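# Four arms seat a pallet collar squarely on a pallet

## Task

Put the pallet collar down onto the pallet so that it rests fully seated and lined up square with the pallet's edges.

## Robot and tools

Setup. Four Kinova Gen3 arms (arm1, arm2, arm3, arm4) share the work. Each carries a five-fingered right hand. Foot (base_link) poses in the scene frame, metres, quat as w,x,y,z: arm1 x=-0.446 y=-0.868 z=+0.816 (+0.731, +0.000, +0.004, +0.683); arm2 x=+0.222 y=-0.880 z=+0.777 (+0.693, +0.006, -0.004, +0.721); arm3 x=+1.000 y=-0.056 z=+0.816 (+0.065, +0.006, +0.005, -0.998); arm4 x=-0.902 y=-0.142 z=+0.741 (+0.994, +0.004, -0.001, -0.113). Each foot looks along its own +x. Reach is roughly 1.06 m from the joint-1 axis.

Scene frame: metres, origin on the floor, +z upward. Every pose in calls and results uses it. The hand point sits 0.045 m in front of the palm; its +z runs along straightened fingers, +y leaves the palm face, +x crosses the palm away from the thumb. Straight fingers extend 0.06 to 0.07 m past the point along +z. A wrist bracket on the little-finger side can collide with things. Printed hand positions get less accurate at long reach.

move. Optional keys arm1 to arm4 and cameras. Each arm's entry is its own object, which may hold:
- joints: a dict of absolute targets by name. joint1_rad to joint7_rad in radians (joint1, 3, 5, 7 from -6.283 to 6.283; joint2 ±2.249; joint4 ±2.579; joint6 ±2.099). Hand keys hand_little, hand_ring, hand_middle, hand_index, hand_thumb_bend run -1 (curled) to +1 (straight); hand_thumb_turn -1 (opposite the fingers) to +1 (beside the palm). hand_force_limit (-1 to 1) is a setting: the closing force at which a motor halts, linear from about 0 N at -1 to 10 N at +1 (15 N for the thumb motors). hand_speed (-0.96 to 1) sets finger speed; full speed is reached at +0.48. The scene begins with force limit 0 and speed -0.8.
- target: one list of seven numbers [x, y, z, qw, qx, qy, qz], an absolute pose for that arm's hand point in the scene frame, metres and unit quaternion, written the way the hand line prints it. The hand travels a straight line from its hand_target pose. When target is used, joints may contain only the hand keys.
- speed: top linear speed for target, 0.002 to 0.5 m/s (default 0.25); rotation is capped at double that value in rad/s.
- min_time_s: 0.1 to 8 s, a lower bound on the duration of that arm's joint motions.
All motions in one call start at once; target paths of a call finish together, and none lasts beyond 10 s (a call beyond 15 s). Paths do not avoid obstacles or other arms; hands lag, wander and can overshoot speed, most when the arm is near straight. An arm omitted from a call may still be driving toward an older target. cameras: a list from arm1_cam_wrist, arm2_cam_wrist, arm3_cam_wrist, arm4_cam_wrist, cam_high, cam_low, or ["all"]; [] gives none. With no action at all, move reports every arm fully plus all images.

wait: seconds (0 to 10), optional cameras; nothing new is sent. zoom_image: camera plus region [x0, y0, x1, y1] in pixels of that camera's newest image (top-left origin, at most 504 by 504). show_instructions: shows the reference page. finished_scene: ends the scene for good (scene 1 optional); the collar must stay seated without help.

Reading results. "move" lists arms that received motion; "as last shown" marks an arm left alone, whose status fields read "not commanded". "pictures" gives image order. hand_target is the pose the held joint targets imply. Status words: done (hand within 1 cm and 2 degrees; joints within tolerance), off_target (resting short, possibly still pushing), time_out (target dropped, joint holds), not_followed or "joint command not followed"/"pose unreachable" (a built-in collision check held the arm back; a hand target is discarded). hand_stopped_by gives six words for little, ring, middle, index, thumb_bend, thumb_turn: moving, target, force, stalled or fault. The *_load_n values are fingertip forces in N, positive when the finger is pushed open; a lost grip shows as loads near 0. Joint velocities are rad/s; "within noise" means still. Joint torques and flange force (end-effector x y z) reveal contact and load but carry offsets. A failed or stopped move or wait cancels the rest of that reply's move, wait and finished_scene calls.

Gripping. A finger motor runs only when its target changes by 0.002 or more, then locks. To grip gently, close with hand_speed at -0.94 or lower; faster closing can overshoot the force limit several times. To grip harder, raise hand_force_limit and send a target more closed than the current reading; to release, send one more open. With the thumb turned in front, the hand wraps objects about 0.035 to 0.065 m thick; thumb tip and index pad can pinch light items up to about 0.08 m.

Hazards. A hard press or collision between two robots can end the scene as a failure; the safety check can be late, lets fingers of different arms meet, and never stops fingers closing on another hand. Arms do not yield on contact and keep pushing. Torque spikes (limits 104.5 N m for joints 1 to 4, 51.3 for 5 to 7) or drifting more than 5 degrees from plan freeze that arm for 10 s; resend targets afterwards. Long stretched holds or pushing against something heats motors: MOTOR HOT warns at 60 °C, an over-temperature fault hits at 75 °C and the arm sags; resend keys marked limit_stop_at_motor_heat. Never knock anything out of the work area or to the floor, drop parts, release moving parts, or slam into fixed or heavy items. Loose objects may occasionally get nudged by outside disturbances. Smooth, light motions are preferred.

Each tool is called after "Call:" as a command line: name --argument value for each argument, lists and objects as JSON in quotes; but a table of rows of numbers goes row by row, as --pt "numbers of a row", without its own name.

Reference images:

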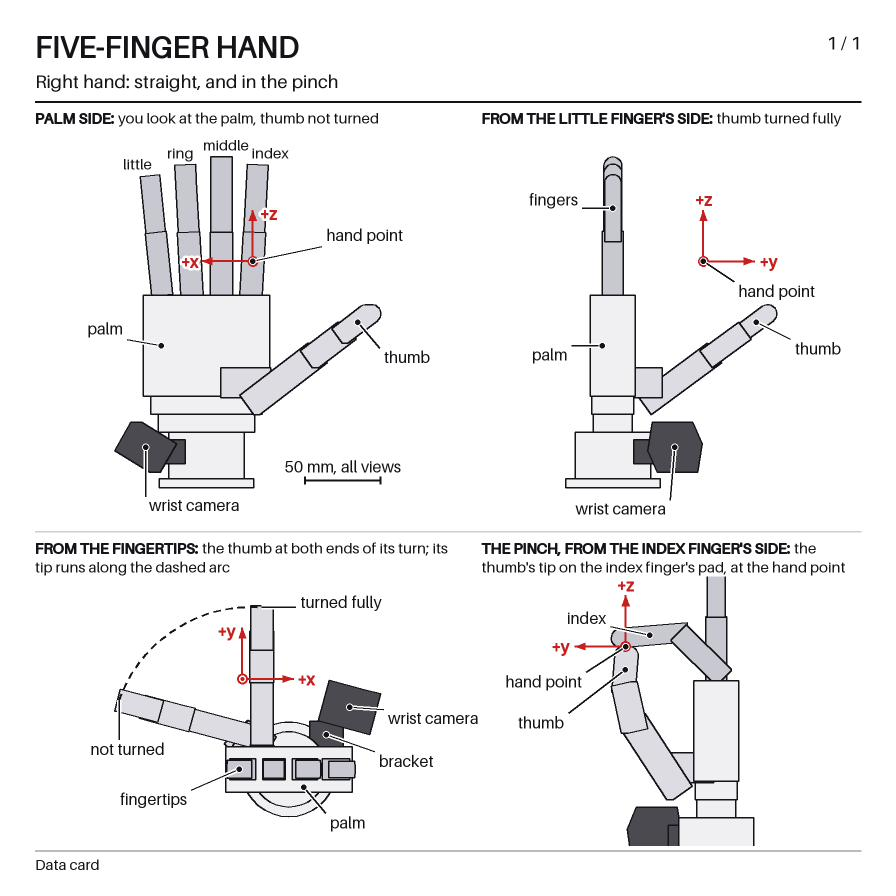

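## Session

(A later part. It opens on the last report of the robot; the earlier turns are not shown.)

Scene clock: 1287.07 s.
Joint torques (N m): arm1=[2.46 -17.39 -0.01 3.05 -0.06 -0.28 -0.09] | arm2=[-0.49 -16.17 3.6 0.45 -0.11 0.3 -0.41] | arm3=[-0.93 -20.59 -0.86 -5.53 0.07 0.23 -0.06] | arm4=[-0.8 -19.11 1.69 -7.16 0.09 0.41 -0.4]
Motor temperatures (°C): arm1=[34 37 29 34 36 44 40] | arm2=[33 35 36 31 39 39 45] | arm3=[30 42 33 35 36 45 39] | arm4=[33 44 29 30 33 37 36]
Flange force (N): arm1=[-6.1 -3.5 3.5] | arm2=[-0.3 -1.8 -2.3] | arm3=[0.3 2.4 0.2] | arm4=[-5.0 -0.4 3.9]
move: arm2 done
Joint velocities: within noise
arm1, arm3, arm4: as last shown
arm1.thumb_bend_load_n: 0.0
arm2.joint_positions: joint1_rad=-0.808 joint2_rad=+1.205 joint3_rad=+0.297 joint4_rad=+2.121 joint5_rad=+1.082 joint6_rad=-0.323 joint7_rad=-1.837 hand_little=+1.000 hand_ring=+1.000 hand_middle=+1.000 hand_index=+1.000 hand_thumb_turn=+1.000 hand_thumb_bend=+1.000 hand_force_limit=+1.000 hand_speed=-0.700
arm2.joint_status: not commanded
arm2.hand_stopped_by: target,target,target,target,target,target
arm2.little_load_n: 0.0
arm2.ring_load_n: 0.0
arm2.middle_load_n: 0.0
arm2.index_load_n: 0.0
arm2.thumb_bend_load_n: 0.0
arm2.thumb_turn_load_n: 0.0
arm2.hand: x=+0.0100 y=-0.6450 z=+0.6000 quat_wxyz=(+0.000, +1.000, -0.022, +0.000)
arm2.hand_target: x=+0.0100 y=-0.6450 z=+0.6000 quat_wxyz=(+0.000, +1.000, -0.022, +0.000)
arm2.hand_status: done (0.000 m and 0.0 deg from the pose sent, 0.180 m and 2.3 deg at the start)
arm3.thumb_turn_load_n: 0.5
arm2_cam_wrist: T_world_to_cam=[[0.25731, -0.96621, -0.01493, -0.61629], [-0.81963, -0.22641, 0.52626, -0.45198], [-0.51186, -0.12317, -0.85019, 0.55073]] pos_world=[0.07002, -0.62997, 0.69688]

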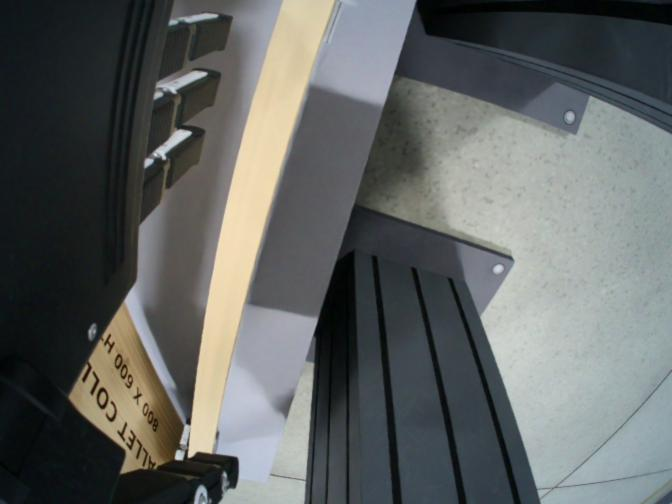

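Call:
move --arm2 '{"target": [0.01, -0.645, 0.505, 0, -0.99976, 0.0218, 0], "speed": 0.15}'

Call:
move --arm1 '{"target": [-0.40, -0.632, 0.497, 0, -0.99976, 0.0218, 0], "speed": 0.03}' --arm2 '{"target": [0.01, -0.654, 0.497, 0, -0.99976, 0.0218, 0], "speed": 0.03}' --cameras '["arm1_cam_wrist", "arm2_cam_wrist"]'

Scene clock: 1300.23 s.
Joint torques (N m): arm1=[2.48 -17.41 -0.03 3.08 -0.05 -0.28 -0.09] | arm2=[-0.42 -16.54 4.12 1.28 -0.12 0.21 -0.34] | arm3=[-0.93 -20.58 -0.89 -5.41 0.06 0.23 -0.1] | arm4=[-0.81 -19.14 1.66 -7.14 0.1 0.42 -0.4]
Motor temperatures (°C): arm1=[34 37 29 34 36 44 40] | arm2=[33 35 36 31 39 39 45] | arm3=[30 42 33 34 36 45 39] | arm4=[33 44 29 30 33 37 36]
Flange force (N): arm1=[-6.2 -3.6 3.6] | arm2=[0.5 -0.1 -2.0] | arm3=[0.8 2.1 0.2] | arm4=[-4.9 -0.3 4.0]
move: arm2 done
Joint velocities: within noise
arm1, arm4: as last shown
arm2.joint_positions: joint1_rad=-0.860 joint2_rad=+1.474 joint3_rad=+0.333 joint4_rad=+1.971 joint5_rad=+0.899 joint6_rad=-0.441 joint7_rad=-1.755 hand_little=+1.000 hand_ring=+1.000 hand_middle=+1.000 hand_index=+1.000 hand_thumb_turn=+1.000 hand_thumb_bend=+1.000 hand_force_limit=+1.000 hand_speed=-0.700
arm2.joint_status: not commanded
arm2.hand_stopped_by: target,target,target,target,target,target
arm2.little_load_n: 0.0
arm2.ring_load_n: 0.0
arm2.middle_load_n: 0.0
arm2.index_load_n: 0.5
arm2.thumb_bend_load_n: 0.0
arm2.thumb_turn_load_n: 0.0
arm2.hand: x=+0.0100 y=-0.6450 z=+0.5050 quat_wxyz=(+0.000, +1.000, -0.022, +0.000)
arm2.hand_target: x=+0.0100 y=-0.6450 z=+0.5050 quat_wxyz=(+0.000, +1.000, -0.022, +0.000)
arm2.hand_status: done (0.000 m and 0.0 deg from the pose sent, 0.095 m and 0.0 deg at the start)
arm3.joint_positions: joint1_rad=-0.362 joint2_rad=+0.928 joint3_rad=-0.229 joint4_rad=+1.451 joint5_rad=+0.259 joint6_rad=+0.777 joint7_rad=+0.718 hand_little=+1.000 hand_ring=+1.000 hand_middle=+1.000 hand_index=+1.000 hand_thumb_turn=+1.000 hand_thumb_bend=+1.000 hand_force_limit=+0.000 hand_speed=+0.200
arm3.joint_status: not commanded
arm3.hand_stopped_by: target,target,target,target,target,target
arm3.little_load_n: 0.5
arm3.ring_load_n: 0.0
arm3.middle_load_n: 0.0
arm3.index_load_n: 0.0
arm3.thumb_bend_load_n: 0.0
arm3.thumb_turn_load_n: 0.0
arm3.hand: x=+0.5659 y=-0.3020 z=+0.8002 quat_wxyz=(+0.000, -0.018, -1.000, +0.000)
arm3.hand_target: x=+0.5659 y=-0.3020 z=+0.8002 quat_wxyz=(+0.000, -0.018, -1.000, +0.000)
arm3.hand_status: not commanded
arm4.middle_load_n: -0.5
pictures: none

Scene clock: 1301.20 s.
Joint torques (N m): arm1=[3.05 10.58 6.21 5.76 -1.45 3.23 0.5] | arm2=[-3.43 12.33 -9.37 -3.47 0.79 -0.11 -0.38] | arm3=[-0.96 -20.56 -0.82 -5.4 0.08 0.25 -0.03] | arm4=[-0.82 -19.12 1.68 -7.17 0.1 0.42 -0.4]
Motor temperatures (°C): arm1=[34 37 29 34 36 44 40] | arm2=[33 35 36 31 39 39 45] | arm3=[30 42 33 34 36 45 39] | arm4=[33 44 29 30 33 37 36]
Flange force (N): arm1=[-5.9 -19.7 -57.4] | arm2=[3.0 -11.2 -85.6] | arm3=[0.7 2.1 0.1] | arm4=[-5.1 -0.4 4.0]
move: arm1 done; arm2 done
Joint velocities: within noise
arm1.joint_positions: joint1_rad=+0.269 joint2_rad=+1.546 joint3_rad=-0.162 joint4_rad=+1.973 joint5_rad=-0.419 joint6_rad=-0.417 joint7_rad=+0.677 hand_little=+1.000 hand_ring=+1.000 hand_middle=+1.000 hand_index=+1.000 hand_thumb_turn=+1.000 hand_thumb_bend=+1.000 hand_force_limit=+0.600 hand_speed=+0.200
arm1.joint_status: not commanded
arm1.hand_stopped_by: target,target,target,target,target,target
arm1.little_load_n: 0.0
arm1.ring_load_n: 0.0
arm1.middle_load_n: 0.0
arm1.index_load_n: 1.0
arm1.thumb_bend_load_n: 0.0
arm1.thumb_turn_load_n: 0.0
arm1.hand: x=-0.4000 y=-0.6320 z=+0.4970 quat_wxyz=(+0.000, +1.000, -0.022, +0.000)
arm1.hand_target: x=-0.4000 y=-0.6320 z=+0.4970 quat_wxyz=(+0.000, +1.000, -0.022, +0.000)
arm1.hand_status: done (0.000 m and 0.0 deg from the pose sent, 0.010 m and 0.2 deg at the start)
arm2.joint_positions: joint1_rad=-0.888 joint2_rad=+1.502 joint3_rad=+0.340 joint4_rad=+1.977 joint5_rad=+0.854 joint6_rad=-0.470 joint7_rad=-1.739 hand_little=+1.000 hand_ring=+1.000 hand_middle=+1.000 hand_index=+1.000 hand_thumb_turn=+1.000 hand_thumb_bend=+1.000 hand_force_limit=+1.000 hand_speed=-0.700
arm2.joint_status: not commanded
arm2.hand_stopped_by: target,target,target,target,target,target
arm2.little_load_n: 0.0
arm2.ring_load_n: 0.0
arm2.middle_load_n: 0.0
arm2.index_load_n: 0.0
arm2.thumb_bend_load_n: -0.5
arm2.thumb_turn_load_n: 0.0
arm2.hand: x=+0.0101 y=-0.6539 z=+0.4970 quat_wxyz=(+0.000, +1.000, -0.022, +0.000)
arm2.hand_target: x=+0.0100 y=-0.6540 z=+0.4970 quat_wxyz=(+0.000, +1.000, -0.022, +0.000)
arm2.hand_status: done (0.000 m and 0.0 deg from the pose sent, 0.012 m and 0.0 deg at the start)
arm3, arm4: as last shown
arm3.little_load_n: 0.0
arm4.middle_load_n: 0.0
arm1_cam_wrist: T_world_to_cam=[[0.22478, -0.97441, 0.00236, -0.53278], [-0.8292, -0.19001, 0.52567, -0.71639], [-0.51177, -0.12011, -0.85068, 0.25709]] pos_world=[-0.3427, -0.62439, 0.59655]
arm2_cam_wrist: T_world_to_cam=[[0.25724, -0.96623, -0.015, -0.62652], [-0.81964, -0.22639, 0.52624, -0.3997], [-0.51187, -0.12308, -0.8502, 0.46217]] pos_world=[0.07012, -0.63897, 0.59388]

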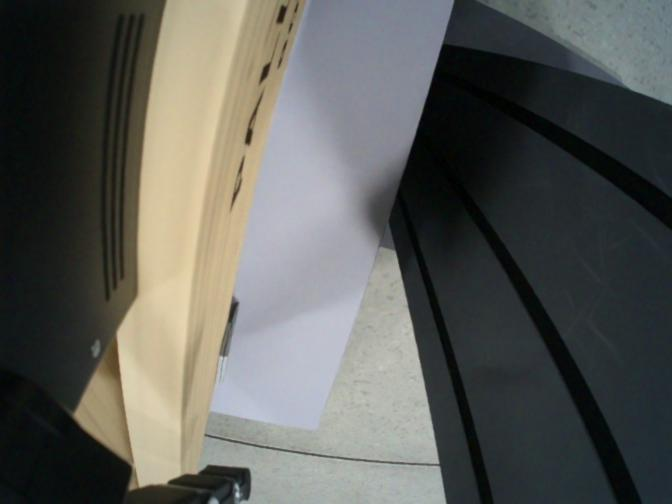

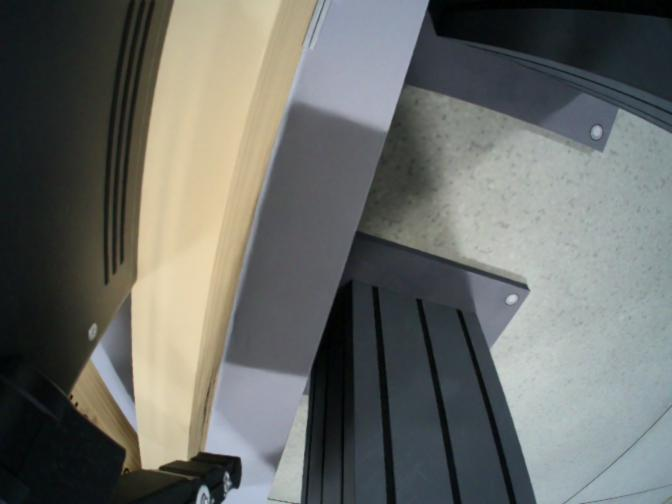

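Call:
move --arm1 '{"target": [-0.40, -0.630, 0.504, 0, -0.99976, 0.0218, 0], "speed": 0.03, "joints": {"hand_thumb_turn": -1, "hand_speed": 0}}' --arm2 '{"target": [0.01, -0.652, 0.504, 0, -0.99976, 0.0218, 0], "speed": 0.03, "joints": {"hand_thumb_turn": -1, "hand_speed": 0}}'

Call:
move --arm1 '{"target": [-0.40, -0.632, 0.504, 0, -0.99976, 0.0218, 0], "speed": 0.03, "joints": {"hand_thumb_bend": -0.05, "hand_speed": -0.2}}' --arm2 '{"target": [0.01, -0.654, 0.504, 0, -0.99976, 0.0218, 0], "speed": 0.03, "joints": {"hand_thumb_bend": -0.05, "hand_speed": -0.2}}' --cameras '["arm1_cam_wrist", "arm2_cam_wrist"]'

Scene clock: 1315.60 s.
Joint torques (N m): arm1=[2.58 -15.85 0.5 5.4 -0.25 0.69 0.02] | arm2=[-0.5 -16.35 4.06 1.44 -0.06 0.31 -0.36] | arm3=[-0.93 -20.52 -0.82 -5.47 0.05 0.3 -0.07] | arm4=[-0.79 -19.14 1.68 -7.18 0.07 0.42 -0.4]
Motor temperatures (°C): arm1=[34 37 29 34 36 44 40] | arm2=[33 35 36 31 39 39 45] | arm3=[30 42 33 34 36 45 39] | arm4=[33 44 29 30 33 37 36]
Flange force (N): arm1=[-6.3 -6.5 5.2] | arm2=[1.2 0.4 -1.9] | arm3=[0.3 2.4 0.2] | arm4=[-5.1 -0.4 4.0]
move: arm1 done; arm2 done
Joint velocities: within noise
arm1.joint_positions: joint1_rad=+0.266 joint2_rad=+1.528 joint3_rad=-0.162 joint4_rad=+1.984 joint5_rad=-0.424 joint6_rad=-0.409 joint7_rad=+0.677 hand_little=+1.000 hand_ring=+1.000 hand_middle=+1.000 hand_index=+1.000 hand_thumb_turn=-1.000 hand_thumb_bend=+1.000 hand_force_limit=+0.600 hand_speed=+0.000
arm1.joint_status: all done
arm1.hand_stopped_by: target,target,target,target,target,target
arm1.little_load_n: 0.0
arm1.ring_load_n: 0.0
arm1.middle_load_n: 0.0
arm1.index_load_n: 0.5
arm1.thumb_bend_load_n: -0.5
arm1.thumb_turn_load_n: 0.0
arm1.hand: x=-0.4000 y=-0.6300 z=+0.5040 quat_wxyz=(+0.000, +1.000, -0.022, +0.000)
arm1.hand_target: x=-0.4000 y=-0.6300 z=+0.5040 quat_wxyz=(+0.000, +1.000, -0.022, +0.000)
arm1.hand_status: done (0.000 m and 0.0 deg from the pose sent, 0.007 m and 0.0 deg at the start)
arm2.joint_positions: joint1_rad=-0.881 joint2_rad=+1.483 joint3_rad=+0.340 joint4_rad=+1.986 joint5_rad=+0.870 joint6_rad=-0.461 joint7_rad=-1.743 hand_little=+1.000 hand_ring=+1.000 hand_middle=+1.000 hand_index=+1.000 hand_thumb_turn=-1.000 hand_thumb_bend=+1.000 hand_force_limit=+1.000 hand_speed=+0.000
arm2.joint_status: all done
arm2.hand_stopped_by: target,target,target,target,target,target
arm2.little_load_n: 0.0
arm2.ring_load_n: 0.0
arm2.middle_load_n: 0.0
arm2.index_load_n: 0.0
arm2.thumb_bend_load_n: 0.0
arm2.thumb_turn_load_n: 0.0
arm2.hand: x=+0.0100 y=-0.6520 z=+0.5040 quat_wxyz=(+0.000, +1.000, -0.022, +0.000)
arm2.hand_target: x=+0.0100 y=-0.6520 z=+0.5040 quat_wxyz=(+0.000, +1.000, -0.022, +0.000)
arm2.hand_status: done (0.000 m and 0.0 deg from the pose sent, 0.007 m and 0.0 deg at the start)
arm3, arm4: as last shown
pictures: none

Scene clock: 1317.00 s.
Joint torques (N m): arm1=[3.66 -11.39 3.45 10.58 -1.07 2.64 0.36] | arm2=[-0.58 -16.23 4.14 1.56 -0.1 0.28 -0.39] | arm3=[-0.92 -20.55 -0.85 -5.52 0.07 0.27 -0.06] | arm4=[-0.79 -19.15 1.67 -7.16 0.07 0.41 -0.39]
Motor temperatures (°C): arm1=[34 37 29 34 36 44 40] | arm2=[33 35 36 31 39 39 45] | arm3=[30 42 33 34 36 45 39] | arm4=[33 44 29 30 33 37 36]
Flange force (N): arm1=[-8.9 -14.8 6.4] | arm2=[0.9 -0.3 -2.0] | arm3=[0.2 2.4 0.2] | arm4=[-5.0 -0.4 4.0]
move: arm1 done; arm2 done
Joint velocities: within noise
arm1.joint_positions: joint1_rad=+0.269 joint2_rad=+1.530 joint3_rad=-0.163 joint4_rad=+1.989 joint5_rad=-0.421 joint6_rad=-0.416 joint7_rad=+0.676 hand_little=+1.000 hand_ring=+1.000 hand_middle=+1.000 hand_index=+1.000 hand_thumb_turn=-1.000 hand_thumb_bend=-0.050 hand_force_limit=+0.600 hand_speed=-0.200
arm1.joint_status: all done
arm1.hand_stopped_by: target,target,target,target,target,target
arm1.little_load_n: 0.0
arm1.ring_load_n: -0.5
arm1.middle_load_n: 0.0
arm1.index_load_n: 0.5
arm1.thumb_bend_load_n: 0.0
arm1.thumb_turn_load_n: 0.0
arm1.hand: x=-0.4000 y=-0.6320 z=+0.5040 quat_wxyz=(+0.000, +1.000, -0.022, +0.000)
arm1.hand_target: x=-0.4000 y=-0.6320 z=+0.5040 quat_wxyz=(+0.000, +1.000, -0.022, +0.000)
arm1.hand_status: done (0.000 m and 0.0 deg from the pose sent, 0.002 m and 0.0 deg at the start)
arm2.joint_positions: joint1_rad=-0.886 joint2_rad=+1.485 joint3_rad=+0.341 joint4_rad=+1.991 joint5_rad=+0.862 joint6_rad=-0.467 joint7_rad=-1.740 hand_little=+1.000 hand_ring=+1.000 hand_middle=+1.000 hand_index=+1.000 hand_thumb_turn=-1.000 hand_thumb_bend=-0.050 hand_force_limit=+1.000 hand_speed=-0.200
arm2.joint_status: all done
arm2.hand_stopped_by: target,target,target,target,target,target
arm2.little_load_n: 0.0
arm2.ring_load_n: 0.0
arm2.middle_load_n: 0.0
arm2.index_load_n: 0.0
arm2.thumb_bend_load_n: 0.0
arm2.thumb_turn_load_n: 0.0
arm2.hand: x=+0.0100 y=-0.6540 z=+0.5040 quat_wxyz=(+0.000, +1.000, -0.022, +0.000)
arm2.hand_target: x=+0.0100 y=-0.6540 z=+0.5040 quat_wxyz=(+0.000, +1.000, -0.022, +0.000)
arm2.hand_status: done (0.000 m and 0.0 deg from the pose sent, 0.002 m and 0.0 deg at the start)
arm3: as last shown
arm3.ring_load_n: 0.5
arm4.joint_positions: joint1_rad=+0.038 joint2_rad=+0.722 joint3_rad=+0.049 joint4_rad=+1.622 joint5_rad=-0.032 joint6_rad=+0.798 joint7_rad=-4.233 hand_little=+1.000 hand_ring=+1.000 hand_middle=+1.000 hand_index=+1.000 hand_thumb_turn=-1.000 hand_thumb_bend=+1.000 hand_force_limit=+0.000 hand_speed=+0.200
arm4.joint_status: not commanded
arm4.hand_stopped_by: target,target,target,target,target,target
arm4.little_load_n: 0.0
arm4.ring_load_n: 0.0
arm4.middle_load_n: 0.0
arm4.index_load_n: 0.0
arm4.thumb_bend_load_n: 0.0
arm4.thumb_turn_load_n: 0.0
arm4.hand: x=-0.4499 y=-0.3803 z=+0.8001 quat_wxyz=(+0.000, -0.997, -0.077, +0.000)
arm4.hand_target: x=-0.4499 y=-0.3803 z=+0.8001 quat_wxyz=(+0.000, -0.997, -0.077, +0.000)
arm4.hand_status: not commanded
arm1_cam_wrist: T_world_to_cam=[[0.22484, -0.97439, 0.00246, -0.53283], [-0.82923, -0.19001, 0.52562, -0.72006], [-0.51169, -0.12022, -0.85072, 0.26303]] pos_world=[-0.3427, -0.62439, 0.60355]
arm2_cam_wrist: T_world_to_cam=[[0.25731, -0.96621, -0.01493, -0.62642], [-0.81963, -0.22641, 0.52626, -0.4035], [-0.51186, -0.12317, -0.85019, 0.468]] pos_world=[0.07002, -0.63897, 0.60088]

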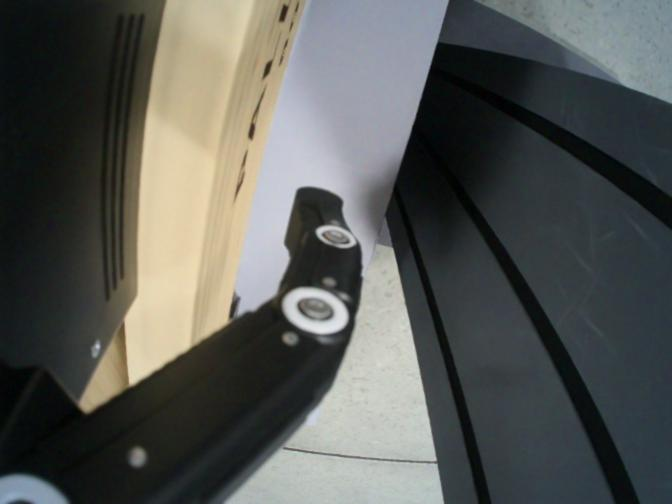

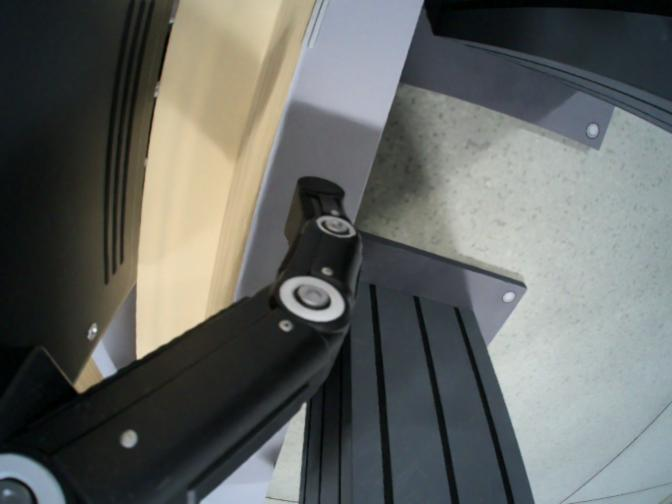

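Call:
move --arm2 '{"target": [0.01, -0.656, 0.504, 0, -0.99976, 0.0218, 0], "speed": 0.02}'

Call:
move --arm1 '{"joints": {"hand_thumb_bend": -1, "hand_speed": -0.9, "hand_force_limit": 0.7}}' --arm2 '{"joints": {"hand_thumb_bend": -1, "hand_speed": -0.9, "hand_force_limit": 0.7}}' --arm4 '{"joints": {"hand_thumb_bend": 0.2, "hand_speed": 0}}' --arm3 '{"joints": {"hand_thumb_turn": -1, "hand_speed": 0}}' --cameras '["arm1_cam_wrist", "arm2_cam_wrist"]'

Scene clock: 1328.83 s.
Joint torques (N m): arm1=[3.64 -11.43 3.44 10.57 -1.07 2.64 0.35] | arm2=[-0.53 -16.22 4.13 1.58 -0.05 0.29 -0.3] | arm3=[-0.92 -20.57 -0.88 -5.39 0.07 0.2 -0.05] | arm4=[-0.8 -19.15 1.66 -7.15 0.1 0.4 -0.38]
Motor temperatures (°C): arm1=[34 37 29 34 36 44 40] | arm2=[33 35 36 31 39 39 45] | arm3=[30 42 33 34 36 45 39] | arm4=[33 44 29 30 33 37 36]
Flange force (N): arm1=[-8.8 -14.7 6.5] | arm2=[0.9 0.1 -1.9] | arm3=[0.8 2.0 0.1] | arm4=[-4.9 -0.4 4.0]
move: arm2 done
Joint velocities: within noise
arm1, arm3, arm4: as last shown
arm1.ring_load_n: 0.0
arm2.joint_positions: joint1_rad=-0.892 joint2_rad=+1.487 joint3_rad=+0.342 joint4_rad=+1.996 joint5_rad=+0.855 joint6_rad=-0.472 joint7_rad=-1.737 hand_little=+1.000 hand_ring=+1.000 hand_middle=+1.000 hand_index=+1.000 hand_thumb_turn=-1.000 hand_thumb_bend=-0.050 hand_force_limit=+1.000 hand_speed=-0.200
arm2.joint_status: not commanded
arm2.hand_stopped_by: target,target,target,target,target,target
arm2.little_load_n: 0.0
arm2.ring_load_n: 0.0
arm2.middle_load_n: 0.0
arm2.index_load_n: 0.0
arm2.thumb_bend_load_n: 0.0
arm2.thumb_turn_load_n: 0.0
arm2.hand: x=+0.0100 y=-0.6560 z=+0.5040 quat_wxyz=(+0.000, +1.000, -0.022, +0.000)
arm2.hand_target: x=+0.0100 y=-0.6560 z=+0.5040 quat_wxyz=(+0.000, +1.000, -0.022, +0.000)
arm2.hand_status: done (0.000 m and 0.0 deg from the pose sent, 0.002 m and 0.0 deg at the start)
arm3.ring_load_n: 0.0
arm3.middle_load_n: 0.5
pictures: none

Scene clock: 1332.87 s.
Joint torques (N m): arm1=[2.89 -13.43 1.71 11.52 -0.64 3.02 0.45] | arm2=[0.62 -20.47 7.28 -0.41 -0.96 0.24 -0.44] | arm3=[-0.92 -20.59 -0.83 -5.41 0.08 0.25 -0.04] | arm4=[-0.8 -19.11 1.69 -7.14 0.1 0.4 -0.37]
Motor temperatures (°C): arm1=[34 37 29 34 36 44 40] | arm2=[33 35 36 31 39 39 45] | arm3=[30 42 33 34 36 45 39] | arm4=[33 44 29 30 32 37 36]
Flange force (N): arm1=[-6.8 -14.4 13.6] | arm2=[1.7 6.4 4.6] | arm3=[0.7 2.1 0.2] | arm4=[-4.9 -0.4 3.9]
move: arm1 off_target; arm2 off_target; arm3 done; arm4 done
Joint velocities: within noise
arm1.joint_positions: joint1_rad=+0.269 joint2_rad=+1.530 joint3_rad=-0.163 joint4_rad=+1.989 joint5_rad=-0.421 joint6_rad=-0.416 joint7_rad=+0.676 hand_little=+1.000 hand_ring=+1.000 hand_middle=+1.000 hand_index=+1.000 hand_thumb_turn=-1.000 hand_thumb_bend=-0.550 hand_force_limit=+0.700 hand_speed=-0.900
arm1.joint_status: hand_thumb_bend off_target (ended at -0.550, target -1.000); the others done
arm1.hand_stopped_by: target,target,target,target,force,target
arm1.little_load_n: 0.0
arm1.ring_load_n: 0.0
arm1.middle_load_n: 0.0
arm1.index_load_n: 0.5
arm1.thumb_bend_load_n: 12.5
arm1.thumb_turn_load_n: 1.0
arm1.hand: x=-0.4000 y=-0.6320 z=+0.5040 quat_wxyz=(+0.000, +1.000, -0.022, +0.000)
arm1.hand_target: x=-0.4000 y=-0.6320 z=+0.5040 quat_wxyz=(+0.000, +1.000, -0.022, +0.000)
arm1.hand_status: not commanded
arm2.joint_positions: joint1_rad=-0.892 joint2_rad=+1.487 joint3_rad=+0.342 joint4_rad=+1.996 joint5_rad=+0.855 joint6_rad=-0.472 joint7_rad=-1.737 hand_little=+1.000 hand_ring=+1.000 hand_middle=+1.000 hand_index=+1.000 hand_thumb_turn=-1.000 hand_thumb_bend=-0.503 hand_force_limit=+0.700 hand_speed=-0.900
arm2.joint_status: hand_thumb_bend off_target (ended at -0.503, target -1.000); the others done
arm2.hand_stopped_by: target,target,target,target,force,target
arm2.little_load_n: 0.0
arm2.ring_load_n: 0.0
arm2.middle_load_n: 0.0
arm2.index_load_n: 0.5
arm2.thumb_bend_load_n: 12.5
arm2.thumb_turn_load_n: 0.5
arm2.hand: x=+0.0100 y=-0.6560 z=+0.5040 quat_wxyz=(+0.000, +1.000, -0.022, +0.000)
arm2.hand_target: x=+0.0100 y=-0.6560 z=+0.5040 quat_wxyz=(+0.000, +1.000, -0.022, +0.000)
arm2.hand_status: not commanded
arm3.joint_positions: joint1_rad=-0.362 joint2_rad=+0.928 joint3_rad=-0.229 joint4_rad=+1.451 joint5_rad=+0.259 joint6_rad=+0.777 joint7_rad=+0.718 hand_little=+1.000 hand_ring=+1.000 hand_middle=+1.000 hand_index=+1.000 hand_thumb_turn=-1.000 hand_thumb_bend=+1.000 hand_force_limit=+0.000 hand_speed=+0.000
arm3.joint_status: all done
arm3.hand_stopped_by: target,target,target,target,target,target
arm3.little_load_n: 0.0
arm3.ring_load_n: 0.0
arm3.middle_load_n: 0.0
arm3.index_load_n: 0.5
arm3.thumb_bend_load_n: 0.0
arm3.thumb_turn_load_n: 0.0
arm3.hand: x=+0.5659 y=-0.3020 z=+0.8002 quat_wxyz=(+0.000, -0.018, -1.000, +0.000)
arm3.hand_target: x=+0.5659 y=-0.3020 z=+0.8002 quat_wxyz=(+0.000, -0.018, -1.000, +0.000)
arm3.hand_status: not commanded
arm4.joint_positions: joint1_rad=+0.038 joint2_rad=+0.722 joint3_rad=+0.049 joint4_rad=+1.622 joint5_rad=-0.032 joint6_rad=+0.798 joint7_rad=-4.233 hand_little=+1.000 hand_ring=+1.000 hand_middle=+1.000 hand_index=+1.000 hand_thumb_turn=-1.000 hand_thumb_bend=+0.200 hand_force_limit=+0.000 hand_speed=+0.000
arm4.joint_status: all done
arm4.hand_stopped_by: target,target,target,target,target,target
arm4.little_load_n: 0.0
arm4.ring_load_n: 0.0
arm4.middle_load_n: 0.0
arm4.index_load_n: 0.0
arm4.thumb_bend_load_n: 0.0
arm4.thumb_turn_load_n: 0.0
arm4.hand: x=-0.4499 y=-0.3803 z=+0.8001 quat_wxyz=(+0.000, -0.997, -0.077, +0.000)
arm4.hand_target: x=-0.4499 y=-0.3803 z=+0.8001 quat_wxyz=(+0.000, -0.997, -0.077, +0.000)
arm4.hand_status: not commanded
arm1_cam_wrist: T_world_to_cam=[[0.22475, -0.97441, 0.00251, -0.53302], [-0.82925, -0.18992, 0.52562, -0.71994], [-0.51169, -0.12022, -0.85072, 0.26307]] pos_world=[-0.3426, -0.62449, 0.60355]
arm2_cam_wrist: T_world_to_cam=[[0.25731, -0.96621, -0.01493, -0.62835], [-0.81963, -0.22641, 0.52626, -0.40395], [-0.51186, -0.12317, -0.85019, 0.46775]] pos_world=[0.07002, -0.64097, 0.60088]

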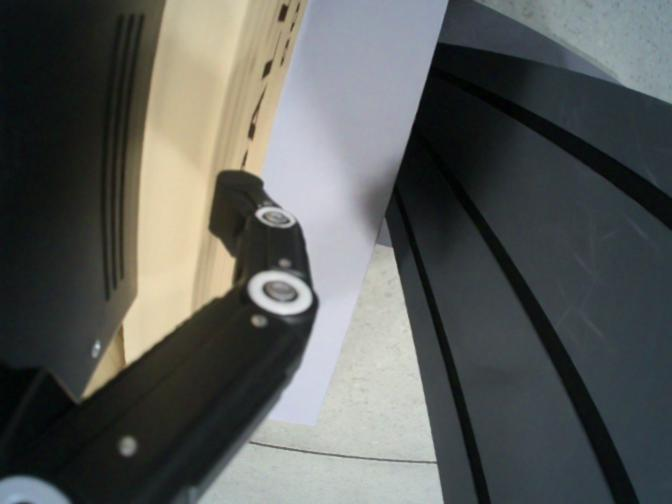

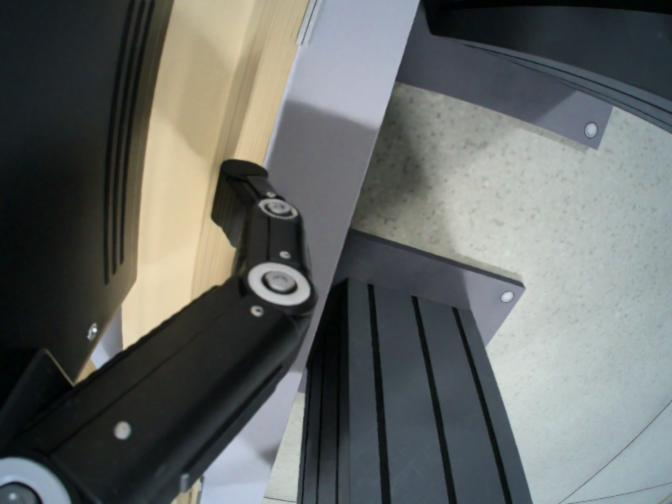

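Call:
move --arm1 '{"target": [-0.40, -0.631, 0.512, 0, -0.99976, 0.0218, 0], "speed": 0.02}' --arm2 '{"target": [0.01, -0.655, 0.512, 0, -0.99976, 0.0218, 0], "speed": 0.02}' --cameras '["arm1_cam_wrist", "arm2_cam_wrist", "cam_low"]'

Scene clock: 1343.00 s.
Joint torques (N m): arm1=[2.53 -18.28 0.17 8.2 -0.17 1.49 0.25] | arm2=[0.39 -19.04 6.43 0.41 -0.61 0.41 -0.39] | arm3=[-0.85 -20.57 -0.84 -5.38 0.08 0.3 -0.05] | arm4=[-0.78 -19.12 1.68 -7.14 0.07 0.41 -0.39]
Motor temperatures (°C): arm1=[34 37 29 34 36 44 40] | arm2=[33 35 36 30 39 39 45] | arm3=[30 42 33 34 36 45 39] | arm4=[33 44 29 30 32 37 36]
Flange force (N): arm1=[-6.5 -8.3 17.5] | arm2=[0.9 4.5 3.1] | arm3=[0.6 2.0 0.3] | arm4=[-4.9 -0.4 3.9]
move: arm1 done; arm2 done
Joint velocities: within noise
arm1.joint_positions: joint1_rad=+0.267 joint2_rad=+1.509 joint3_rad=-0.163 joint4_rad=+2.005 joint5_rad=-0.426 joint6_rad=-0.411 joint7_rad=+0.676 hand_little=+1.000 hand_ring=+1.000 hand_middle=+1.000 hand_index=+1.000 hand_thumb_turn=-1.000 hand_thumb_bend=-0.550 hand_force_limit=+0.700 hand_speed=-0.900
arm1.joint_status: not commanded
arm1.hand_stopped_by: target,target,target,target,force,target
arm1.little_load_n: 0.0
arm1.ring_load_n: 0.0
arm1.middle_load_n: 0.0
arm1.index_load_n: 0.0
arm1.thumb_bend_load_n: 12.0
arm1.thumb_turn_load_n: 1.5
arm1.hand: x=-0.4000 y=-0.6310 z=+0.5120 quat_wxyz=(+0.000, +1.000, -0.022, +0.000)
arm1.hand_target: x=-0.4000 y=-0.6310 z=+0.5120 quat_wxyz=(+0.000, +1.000, -0.022, +0.000)
arm1.hand_status: done (0.000 m and 0.0 deg from the pose sent, 0.008 m and 0.0 deg at the start)
arm2.joint_positions: joint1_rad=-0.887 joint2_rad=+1.465 joint3_rad=+0.342 joint4_rad=+2.009 joint5_rad=+0.868 joint6_rad=-0.465 joint7_rad=-1.740 hand_little=+1.000 hand_ring=+1.000 hand_middle=+1.000 hand_index=+1.000 hand_thumb_turn=-1.000 hand_thumb_bend=-0.503 hand_force_limit=+0.700 hand_speed=-0.900
arm2.joint_status: not commanded
arm2.hand_stopped_by: target,target,target,target,force,target
arm2.little_load_n: 0.0
arm2.ring_load_n: 0.0
arm2.middle_load_n: 0.0
arm2.index_load_n: 0.5
arm2.thumb_bend_load_n: 9.5
arm2.thumb_turn_load_n: 0.5
arm2.hand: x=+0.0100 y=-0.6550 z=+0.5120 quat_wxyz=(+0.000, +1.000, -0.022, +0.000)
arm2.hand_target: x=+0.0100 y=-0.6550 z=+0.5120 quat_wxyz=(+0.000, +1.000, -0.022, +0.000)
arm2.hand_status: done (0.000 m and 0.0 deg from the pose sent, 0.008 m and 0.0 deg at the start)
arm3, arm4: as last shown
arm3.index_load_n: 0.0
arm4.ring_load_n: 0.5
arm1_cam_wrist: T_world_to_cam=[[0.22475, -0.97441, 0.00251, -0.53195], [-0.82925, -0.18992, 0.52562, -0.72402], [-0.51169, -0.12022, -0.85072, 0.26996]] pos_world=[-0.3427, -0.62339, 0.61155]
arm2_cam_wrist: T_world_to_cam=[[0.2573, -0.96622, -0.01495, -0.62726], [-0.81959, -0.2264, 0.52633, -0.40797], [-0.51194, -0.12317, -0.85015, 0.47466]] pos_world=[0.07002, -0.63997, 0.60888]

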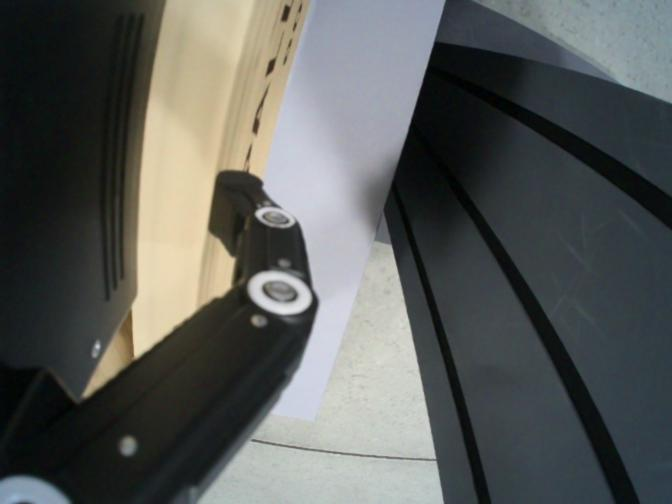

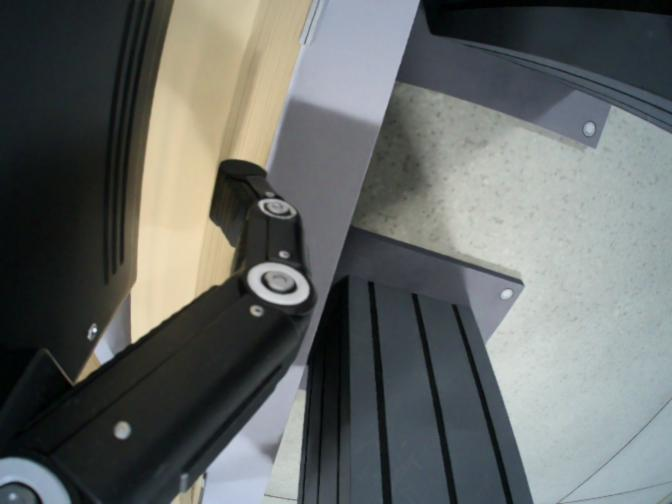

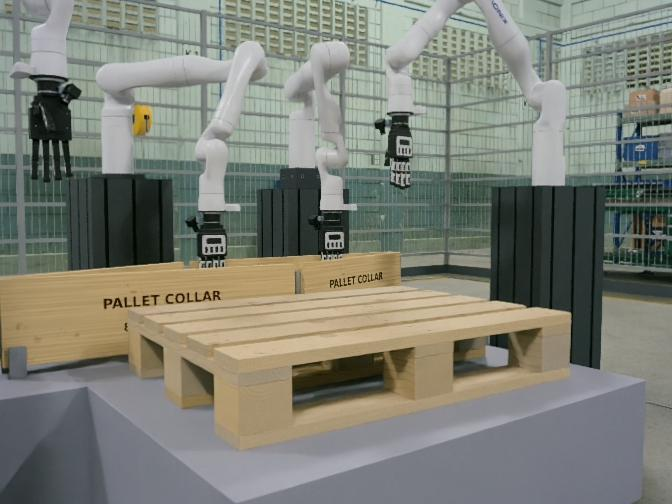

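Call:
zoom_image --camera "arm1_cam_wrist" --region '[100, 100, 400, 300]'

Call:
zoom_image --camera "arm2_cam_wrist" --region '[100, 100, 400, 300]'

Call:
move --arm1 '{"target": [-0.40, -0.631, 0.522, 0, -0.99976, 0.0218, 0], "speed": 0.02}' --arm2 '{"target": [0.01, -0.655, 0.522, 0, -0.99976, 0.0218, 0], "speed": 0.02}' --cameras '["arm1_cam_wrist", "arm2_cam_wrist", "cam_low"]'

Call:
zoom_image --camera "arm1_cam_wrist" --region '[100, 100, 400, 300]'

Call:
zoom_image --camera "arm2_cam_wrist" --region '[100, 100, 400, 300]'

Call:
zoom_image --camera "cam_low" --region '[0, 200, 500, 420]'

Scaled by 1.680 from the camera's image (finer frame: 960x720).

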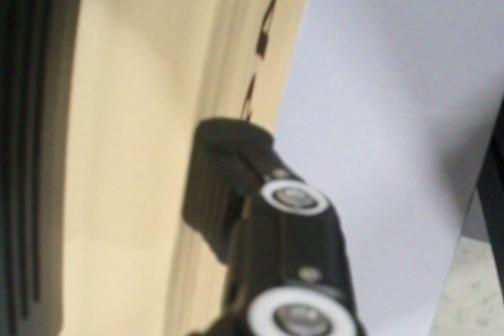

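Scaled by 1.680 from the camera's image (finer frame: 960x720).

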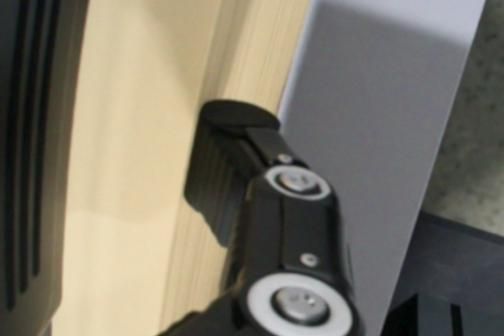

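Scene clock: 1359.87 s.
Joint torques (N m): arm1=[2.52 -16.53 0.29 4.51 -0.15 0.29 0] | arm2=[-0.57 -16.33 4.03 1.47 -0.13 0.26 -0.4] | arm3=[-0.9 -20.55 -0.82 -5.47 0.05 0.29 -0.09] | arm4=[-0.81 -19.11 1.66 -7.14 0.08 0.43 -0.37]
Motor temperatures (°C): arm1=[34 37 29 34 36 44 40] | arm2=[33 35 36 30 39 39 45] | arm3=[30 42 33 34 36 45 39] | arm4=[33 44 29 30 32 37 36]
Flange force (N): arm1=[-6.3 -5.2 4.7] | arm2=[1.1 -0.3 -1.6] | arm3=[0.4 2.3 0.2] | arm4=[-5.0 -0.4 4.0]
move: arm1 done; arm2 done
Joint velocities: within noise
arm1.joint_positions: joint1_rad=+0.265 joint2_rad=+1.485 joint3_rad=-0.164 joint4_rad=+2.027 joint5_rad=-0.429 joint6_rad=-0.409 joint7_rad=+0.674 hand_little=+1.000 hand_ring=+1.000 hand_middle=+1.000 hand_index=+1.000 hand_thumb_turn=-1.000 hand_thumb_bend=-0.553 hand_force_limit=+0.700 hand_speed=-0.900
arm1.joint_status: not commanded
arm1.hand_stopped_by: target,target,target,target,force,target
arm1.little_load_n: 0.0
arm1.ring_load_n: 0.0
arm1.middle_load_n: 0.0
arm1.index_load_n: 0.0
arm1.thumb_bend_load_n: 0.0
arm1.thumb_turn_load_n: 0.0
arm1.hand: x=-0.4000 y=-0.6310 z=+0.5220 quat_wxyz=(+0.000, +1.000, -0.022, +0.000)
arm1.hand_target: x=-0.4000 y=-0.6310 z=+0.5220 quat_wxyz=(+0.000, +1.000, -0.022, +0.000)
arm1.hand_status: done (0.000 m and 0.0 deg from the pose sent, 0.010 m and 0.0 deg at the start)
arm2.joint_positions: joint1_rad=-0.884 joint2_rad=+1.439 joint3_rad=+0.343 joint4_rad=+2.027 joint5_rad=+0.881 joint6_rad=-0.458 joint7_rad=-1.743 hand_little=+1.000 hand_ring=+1.000 hand_middle=+1.000 hand_index=+1.000 hand_thumb_turn=-1.000 hand_thumb_bend=-0.506 hand_force_limit=+0.700 hand_speed=-0.900
arm2.joint_status: not commanded
arm2.hand_stopped_by: target,target,target,target,force,target
arm2.little_load_n: 0.0
arm2.ring_load_n: 0.0
arm2.middle_load_n: 0.0
arm2.index_load_n: 0.0
arm2.thumb_bend_load_n: 0.0
arm2.thumb_turn_load_n: 0.0
arm2.hand: x=+0.0101 y=-0.6550 z=+0.5220 quat_wxyz=(+0.000, +1.000, -0.022, +0.000)
arm2.hand_target: x=+0.0100 y=-0.6550 z=+0.5220 quat_wxyz=(+0.000, +1.000, -0.022, +0.000)
arm2.hand_status: done (0.000 m and 0.0 deg from the pose sent, 0.010 m and 0.0 deg at the start)
arm3, arm4: as last shown
arm4.ring_load_n: 0.0
arm1_cam_wrist: T_world_to_cam=[[0.22484, -0.97439, 0.00246, -0.5319], [-0.82923, -0.19001, 0.52562, -0.72933], [-0.51169, -0.12022, -0.85072, 0.27846]] pos_world=[-0.3427, -0.62339, 0.62155]
arm2_cam_wrist: T_world_to_cam=[[0.25724, -0.96623, -0.015, -0.62711], [-0.81964, -0.22639, 0.52624, -0.41309], [-0.51187, -0.12308, -0.8502, 0.4833]] pos_world=[0.07012, -0.63997, 0.61888]

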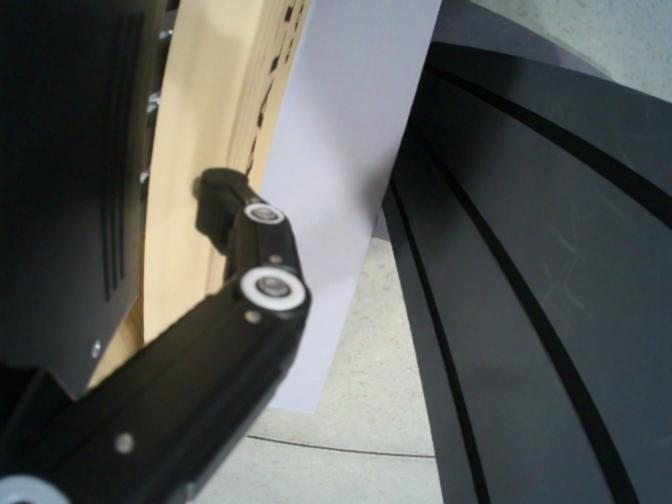

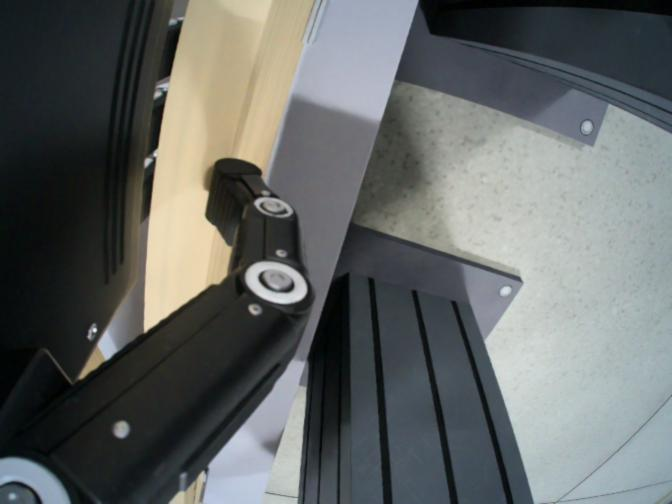

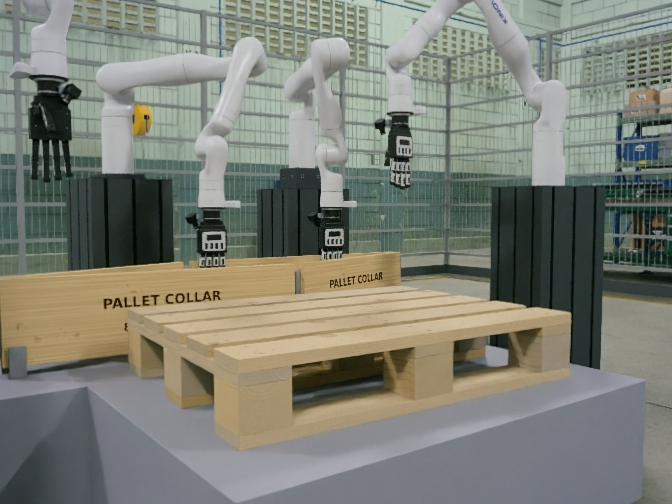

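Scaled by 1.680 from the camera's image (finer frame: 960x720).

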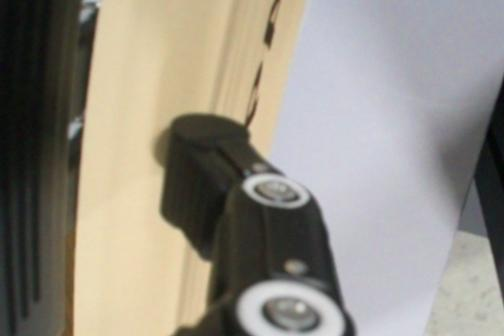

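Scaled by 1.680 from the camera's image (finer frame: 960x720).

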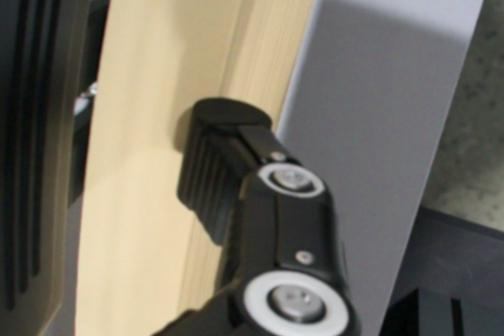

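Scaled by 1.008.

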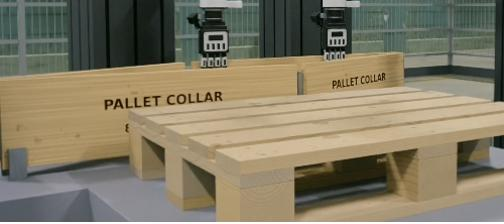

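Call:
move --arm1 '{"target": [-0.40, -0.615, 0.522, 0, -0.99976, 0.0218, 0], "speed": 0.1, "joints": {"hand_thumb_bend": 0.3, "hand_speed": 0}}' --arm2 '{"target": [0.01, -0.639, 0.522, 0, -0.99976, 0.0218, 0], "speed": 0.1, "joints": {"hand_thumb_bend": 0.3, "hand_speed": 0}}'

Call:
move --arm1 '{"target": [-0.40, -0.615, 0.48, 0, -0.99976, 0.0218, 0], "speed": 0.08}' --arm2 '{"target": [0.01, -0.639, 0.48, 0, -0.99976, 0.0218, 0], "speed": 0.08}'

Call:
move --arm1 '{"target": [-0.40, -0.6225, 0.48, 0, -0.99976, 0.0218, 0], "speed": 0.03, "joints": {"hand_thumb_bend": 0.0, "hand_speed": -0.2}}' --arm2 '{"target": [0.01, -0.647, 0.48, 0, -0.99976, 0.0218, 0], "speed": 0.03, "joints": {"hand_thumb_bend": 0.0, "hand_speed": -0.2}}' --cameras '["arm1_cam_wrist", "arm2_cam_wrist"]'

Scene clock: 1384.27 s.
Joint torques (N m): arm1=[2.46 -17.63 0.06 2.73 -0.05 -0.29 -0.1] | arm2=[-0.55 -16.64 3.98 1.15 -0.16 0.26 -0.31] | arm3=[-0.95 -20.48 -0.83 -5.39 0.06 0.26 -0.04] | arm4=[-0.81 -19.12 1.65 -7.14 0.09 0.41 -0.4]
Motor temperatures (°C): arm1=[34 38 29 34 36 44 40] | arm2=[33 35 36 30 39 39 45] | arm3=[30 42 33 34 36 45 39] | arm4=[33 44 29 30 32 37 36]
Flange force (N): arm1=[-6.1 -3.7 3.3] | arm2=[0.2 -1.1 -1.9] | arm3=[0.6 2.2 0.0] | arm4=[-5.0 -0.3 3.9]
move: arm1 done; arm2 done
Joint velocities: within noise
arm1.joint_positions: joint1_rad=+0.239 joint2_rad=+1.470 joint3_rad=-0.149 joint4_rad=+1.987 joint5_rad=-0.452 joint6_rad=-0.353 joint7_rad=+0.677 hand_little=+1.000 hand_ring=+1.000 hand_middle=+1.000 hand_index=+1.000 hand_thumb_turn=-1.000 hand_thumb_bend=+0.300 hand_force_limit=+0.700 hand_speed=+0.000
arm1.joint_status: all done
arm1.hand_stopped_by: target,target,target,target,target,target
arm1.little_load_n: 0.0
arm1.ring_load_n: 0.0
arm1.middle_load_n: 0.0
arm1.index_load_n: 0.0
arm1.thumb_bend_load_n: 0.0
arm1.thumb_turn_load_n: 0.0
arm1.hand: x=-0.4000 y=-0.6150 z=+0.5220 quat_wxyz=(+0.000, +1.000, -0.022, +0.000)
arm1.hand_target: x=-0.4000 y=-0.6150 z=+0.5220 quat_wxyz=(+0.000, +1.000, -0.022, +0.000)
arm1.hand_status: done (0.000 m and 0.0 deg from the pose sent, 0.016 m and 0.0 deg at the start)
arm2.joint_positions: joint1_rad=-0.837 joint2_rad=+1.423 joint3_rad=+0.325 joint4_rad=+1.988 joint5_rad=+0.947 joint6_rad=-0.411 joint7_rad=-1.771 hand_little=+1.000 hand_ring=+1.000 hand_middle=+1.000 hand_index=+1.000 hand_thumb_turn=-1.000 hand_thumb_bend=+0.300 hand_force_limit=+0.700 hand_speed=+0.000
arm2.joint_status: all done
arm2.hand_stopped_by: target,target,target,target,target,target
arm2.little_load_n: 0.0
arm2.ring_load_n: 0.0
arm2.middle_load_n: 0.0
arm2.index_load_n: 0.0
arm2.thumb_bend_load_n: 0.0
arm2.thumb_turn_load_n: 0.0
arm2.hand: x=+0.0100 y=-0.6390 z=+0.5220 quat_wxyz=(+0.000, +1.000, -0.022, +0.000)
arm2.hand_target: x=+0.0100 y=-0.6390 z=+0.5220 quat_wxyz=(+0.000, +1.000, -0.022, +0.000)
arm2.hand_status: done (0.000 m and 0.0 deg from the pose sent, 0.016 m and 0.0 deg at the start)
arm3, arm4: as last shown
pictures: none

Scene clock: 1385.30 s.
Joint torques (N m): arm1=[2.47 -17.69 0.05 2.81 -0.06 -0.27 -0.06] | arm2=[-0.49 -16.66 4.18 1.35 -0.09 0.25 -0.34] | arm3=[-0.93 -20.53 -0.84 -5.45 0.04 0.28 -0.07] | arm4=[-0.83 -19.16 1.64 -7.23 0.07 0.42 -0.4]
Motor temperatures (°C): arm1=[34 38 29 34 36 44 40] | arm2=[33 35 36 30 39 39 45] | arm3=[30 42 33 34 36 45 39] | arm4=[33 44 29 30 32 37 36]
Flange force (N): arm1=[-6.1 -3.6 3.6] | arm2=[0.3 -0.4 -1.9] | arm3=[0.4 2.3 0.2] | arm4=[-5.2 -0.4 4.1]
move: arm1 done; arm2 done
Joint velocities: within noise
arm1.joint_positions: joint1_rad=+0.243 joint2_rad=+1.571 joint3_rad=-0.147 joint4_rad=+1.892 joint5_rad=-0.440 joint6_rad=-0.360 joint7_rad=+0.682 hand_little=+1.000 hand_ring=+1.000 hand_middle=+1.000 hand_index=+1.000 hand_thumb_turn=-1.000 hand_thumb_bend=+0.300 hand_force_limit=+0.700 hand_speed=+0.000
arm1.joint_status: not commanded
arm1.hand_stopped_by: target,target,target,target,target,target
arm1.little_load_n: 0.0
arm1.ring_load_n: 0.0
arm1.middle_load_n: 0.0
arm1.index_load_n: 0.0
arm1.thumb_bend_load_n: 0.0
arm1.thumb_turn_load_n: 0.0
arm1.hand: x=-0.4000 y=-0.6150 z=+0.4800 quat_wxyz=(+0.000, +1.000, -0.022, +0.000)
arm1.hand_target: x=-0.4000 y=-0.6150 z=+0.4800 quat_wxyz=(+0.000, +1.000, -0.022, +0.000)
arm1.hand_status: done (0.000 m and 0.0 deg from the pose sent, 0.042 m and 0.0 deg at the start)
arm2.joint_positions: joint1_rad=-0.847 joint2_rad=+1.531 joint3_rad=+0.326 joint4_rad=+1.907 joint5_rad=+0.896 joint6_rad=-0.433 joint7_rad=-1.760 hand_little=+1.000 hand_ring=+1.000 hand_middle=+1.000 hand_index=+1.000 hand_thumb_turn=-1.000 hand_thumb_bend=+0.300 hand_force_limit=+0.700 hand_speed=+0.000
arm2.joint_status: not commanded
arm2.hand_stopped_by: target,target,target,target,target,target
arm2.little_load_n: 0.5
arm2.ring_load_n: 0.0
arm2.middle_load_n: -0.5
arm2.index_load_n: 0.0
arm2.thumb_bend_load_n: 0.0
arm2.thumb_turn_load_n: 0.5
arm2.hand: x=+0.0100 y=-0.6390 z=+0.4800 quat_wxyz=(+0.000, +1.000, -0.022, +0.000)
arm2.hand_target: x=+0.0100 y=-0.6390 z=+0.4800 quat_wxyz=(+0.000, +1.000, -0.022, +0.000)
arm2.hand_status: done (0.000 m and 0.0 deg from the pose sent, 0.042 m and 0.0 deg at the start)
arm3, arm4: as last shown
pictures: none

Scene clock: 1386.27 s.
Joint torques (N m): arm1=[2.69 -16.46 0.57 4.16 -0.16 0.11 0.02] | arm2=[-0.54 -16.48 4.13 1.47 -0.07 0.29 -0.38] | arm3=[-0.91 -20.54 -0.87 -5.41 0.07 0.29 -0.09] | arm4=[-0.84 -19.14 1.74 -7.15 0.08 0.41 -0.39]
Motor temperatures (°C): arm1=[34 38 29 34 36 44 40] | arm2=[33 35 36 30 39 39 45] | arm3=[30 42 33 34 36 45 39] | arm4=[33 44 29 30 32 37 36]
Flange force (N): arm1=[-6.6 -5.7 3.9] | arm2=[1.0 0.1 -2.0] | arm3=[0.6 2.2 0.2] | arm4=[-5.0 -0.3 4.0]
move: arm1 done; arm2 done
Joint velocities: within noise
arm1.joint_positions: joint1_rad=+0.255 joint2_rad=+1.578 joint3_rad=-0.154 joint4_rad=+1.910 joint5_rad=-0.429 joint6_rad=-0.385 joint7_rad=+0.682 hand_little=+1.000 hand_ring=+1.000 hand_middle=+1.000 hand_index=+1.000 hand_thumb_turn=-1.000 hand_thumb_bend=+0.000 hand_force_limit=+0.700 hand_speed=-0.200
arm1.joint_status: all done
arm1.hand_stopped_by: target,target,target,target,target,target
arm1.little_load_n: 0.0
arm1.ring_load_n: 0.0
arm1.middle_load_n: 0.0
arm1.index_load_n: 0.0
arm1.thumb_bend_load_n: 0.0
arm1.thumb_turn_load_n: 0.0
arm1.hand: x=-0.4000 y=-0.6225 z=+0.4800 quat_wxyz=(+0.000, +1.000, -0.022, +0.000)
arm1.hand_target: x=-0.4000 y=-0.6225 z=+0.4800 quat_wxyz=(+0.000, +1.000, -0.022, +0.000)
arm1.hand_status: done (0.000 m and 0.0 deg from the pose sent, 0.008 m and 0.0 deg at the start)
arm2.joint_positions: joint1_rad=-0.870 joint2_rad=+1.538 joint3_rad=+0.333 joint4_rad=+1.926 joint5_rad=+0.863 joint6_rad=-0.456 joint7_rad=-1.747 hand_little=+1.000 hand_ring=+1.000 hand_middle=+1.000 hand_index=+1.000 hand_thumb_turn=-1.000 hand_thumb_bend=+0.000 hand_force_limit=+0.700 hand_speed=-0.200
arm2.joint_status: all done
arm2.hand_stopped_by: target,target,target,target,target,target
arm2.little_load_n: 0.0
arm2.ring_load_n: 0.0
arm2.middle_load_n: 0.0
arm2.index_load_n: 0.0
arm2.thumb_bend_load_n: 0.0
arm2.thumb_turn_load_n: 0.0
arm2.hand: x=+0.0100 y=-0.6470 z=+0.4800 quat_wxyz=(+0.000, +1.000, -0.022, +0.000)
arm2.hand_target: x=+0.0100 y=-0.6470 z=+0.4800 quat_wxyz=(+0.000, +1.000, -0.022, +0.000)
arm2.hand_status: done (0.000 m and 0.0 deg from the pose sent, 0.008 m and 0.0 deg at the start)
arm3, arm4: as last shown
arm1_cam_wrist: T_world_to_cam=[[0.22484, -0.97439, 0.00246, -0.52352], [-0.82923, -0.19001, 0.52562, -0.70564], [-0.51169, -0.12022, -0.85072, 0.24375]] pos_world=[-0.3427, -0.61489, 0.57955]
arm2_cam_wrist: T_world_to_cam=[[0.25731, -0.96621, -0.01493, -0.62002], [-0.81963, -0.22641, 0.52626, -0.38928], [-0.51186, -0.12317, -0.85019, 0.44846]] pos_world=[0.07002, -0.63197, 0.57688]

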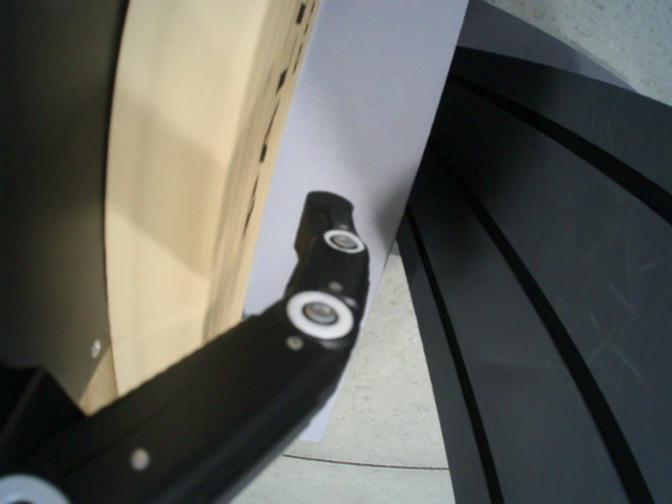

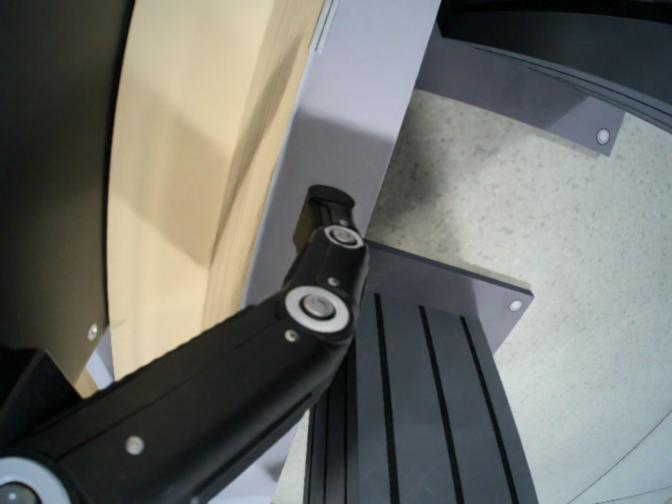

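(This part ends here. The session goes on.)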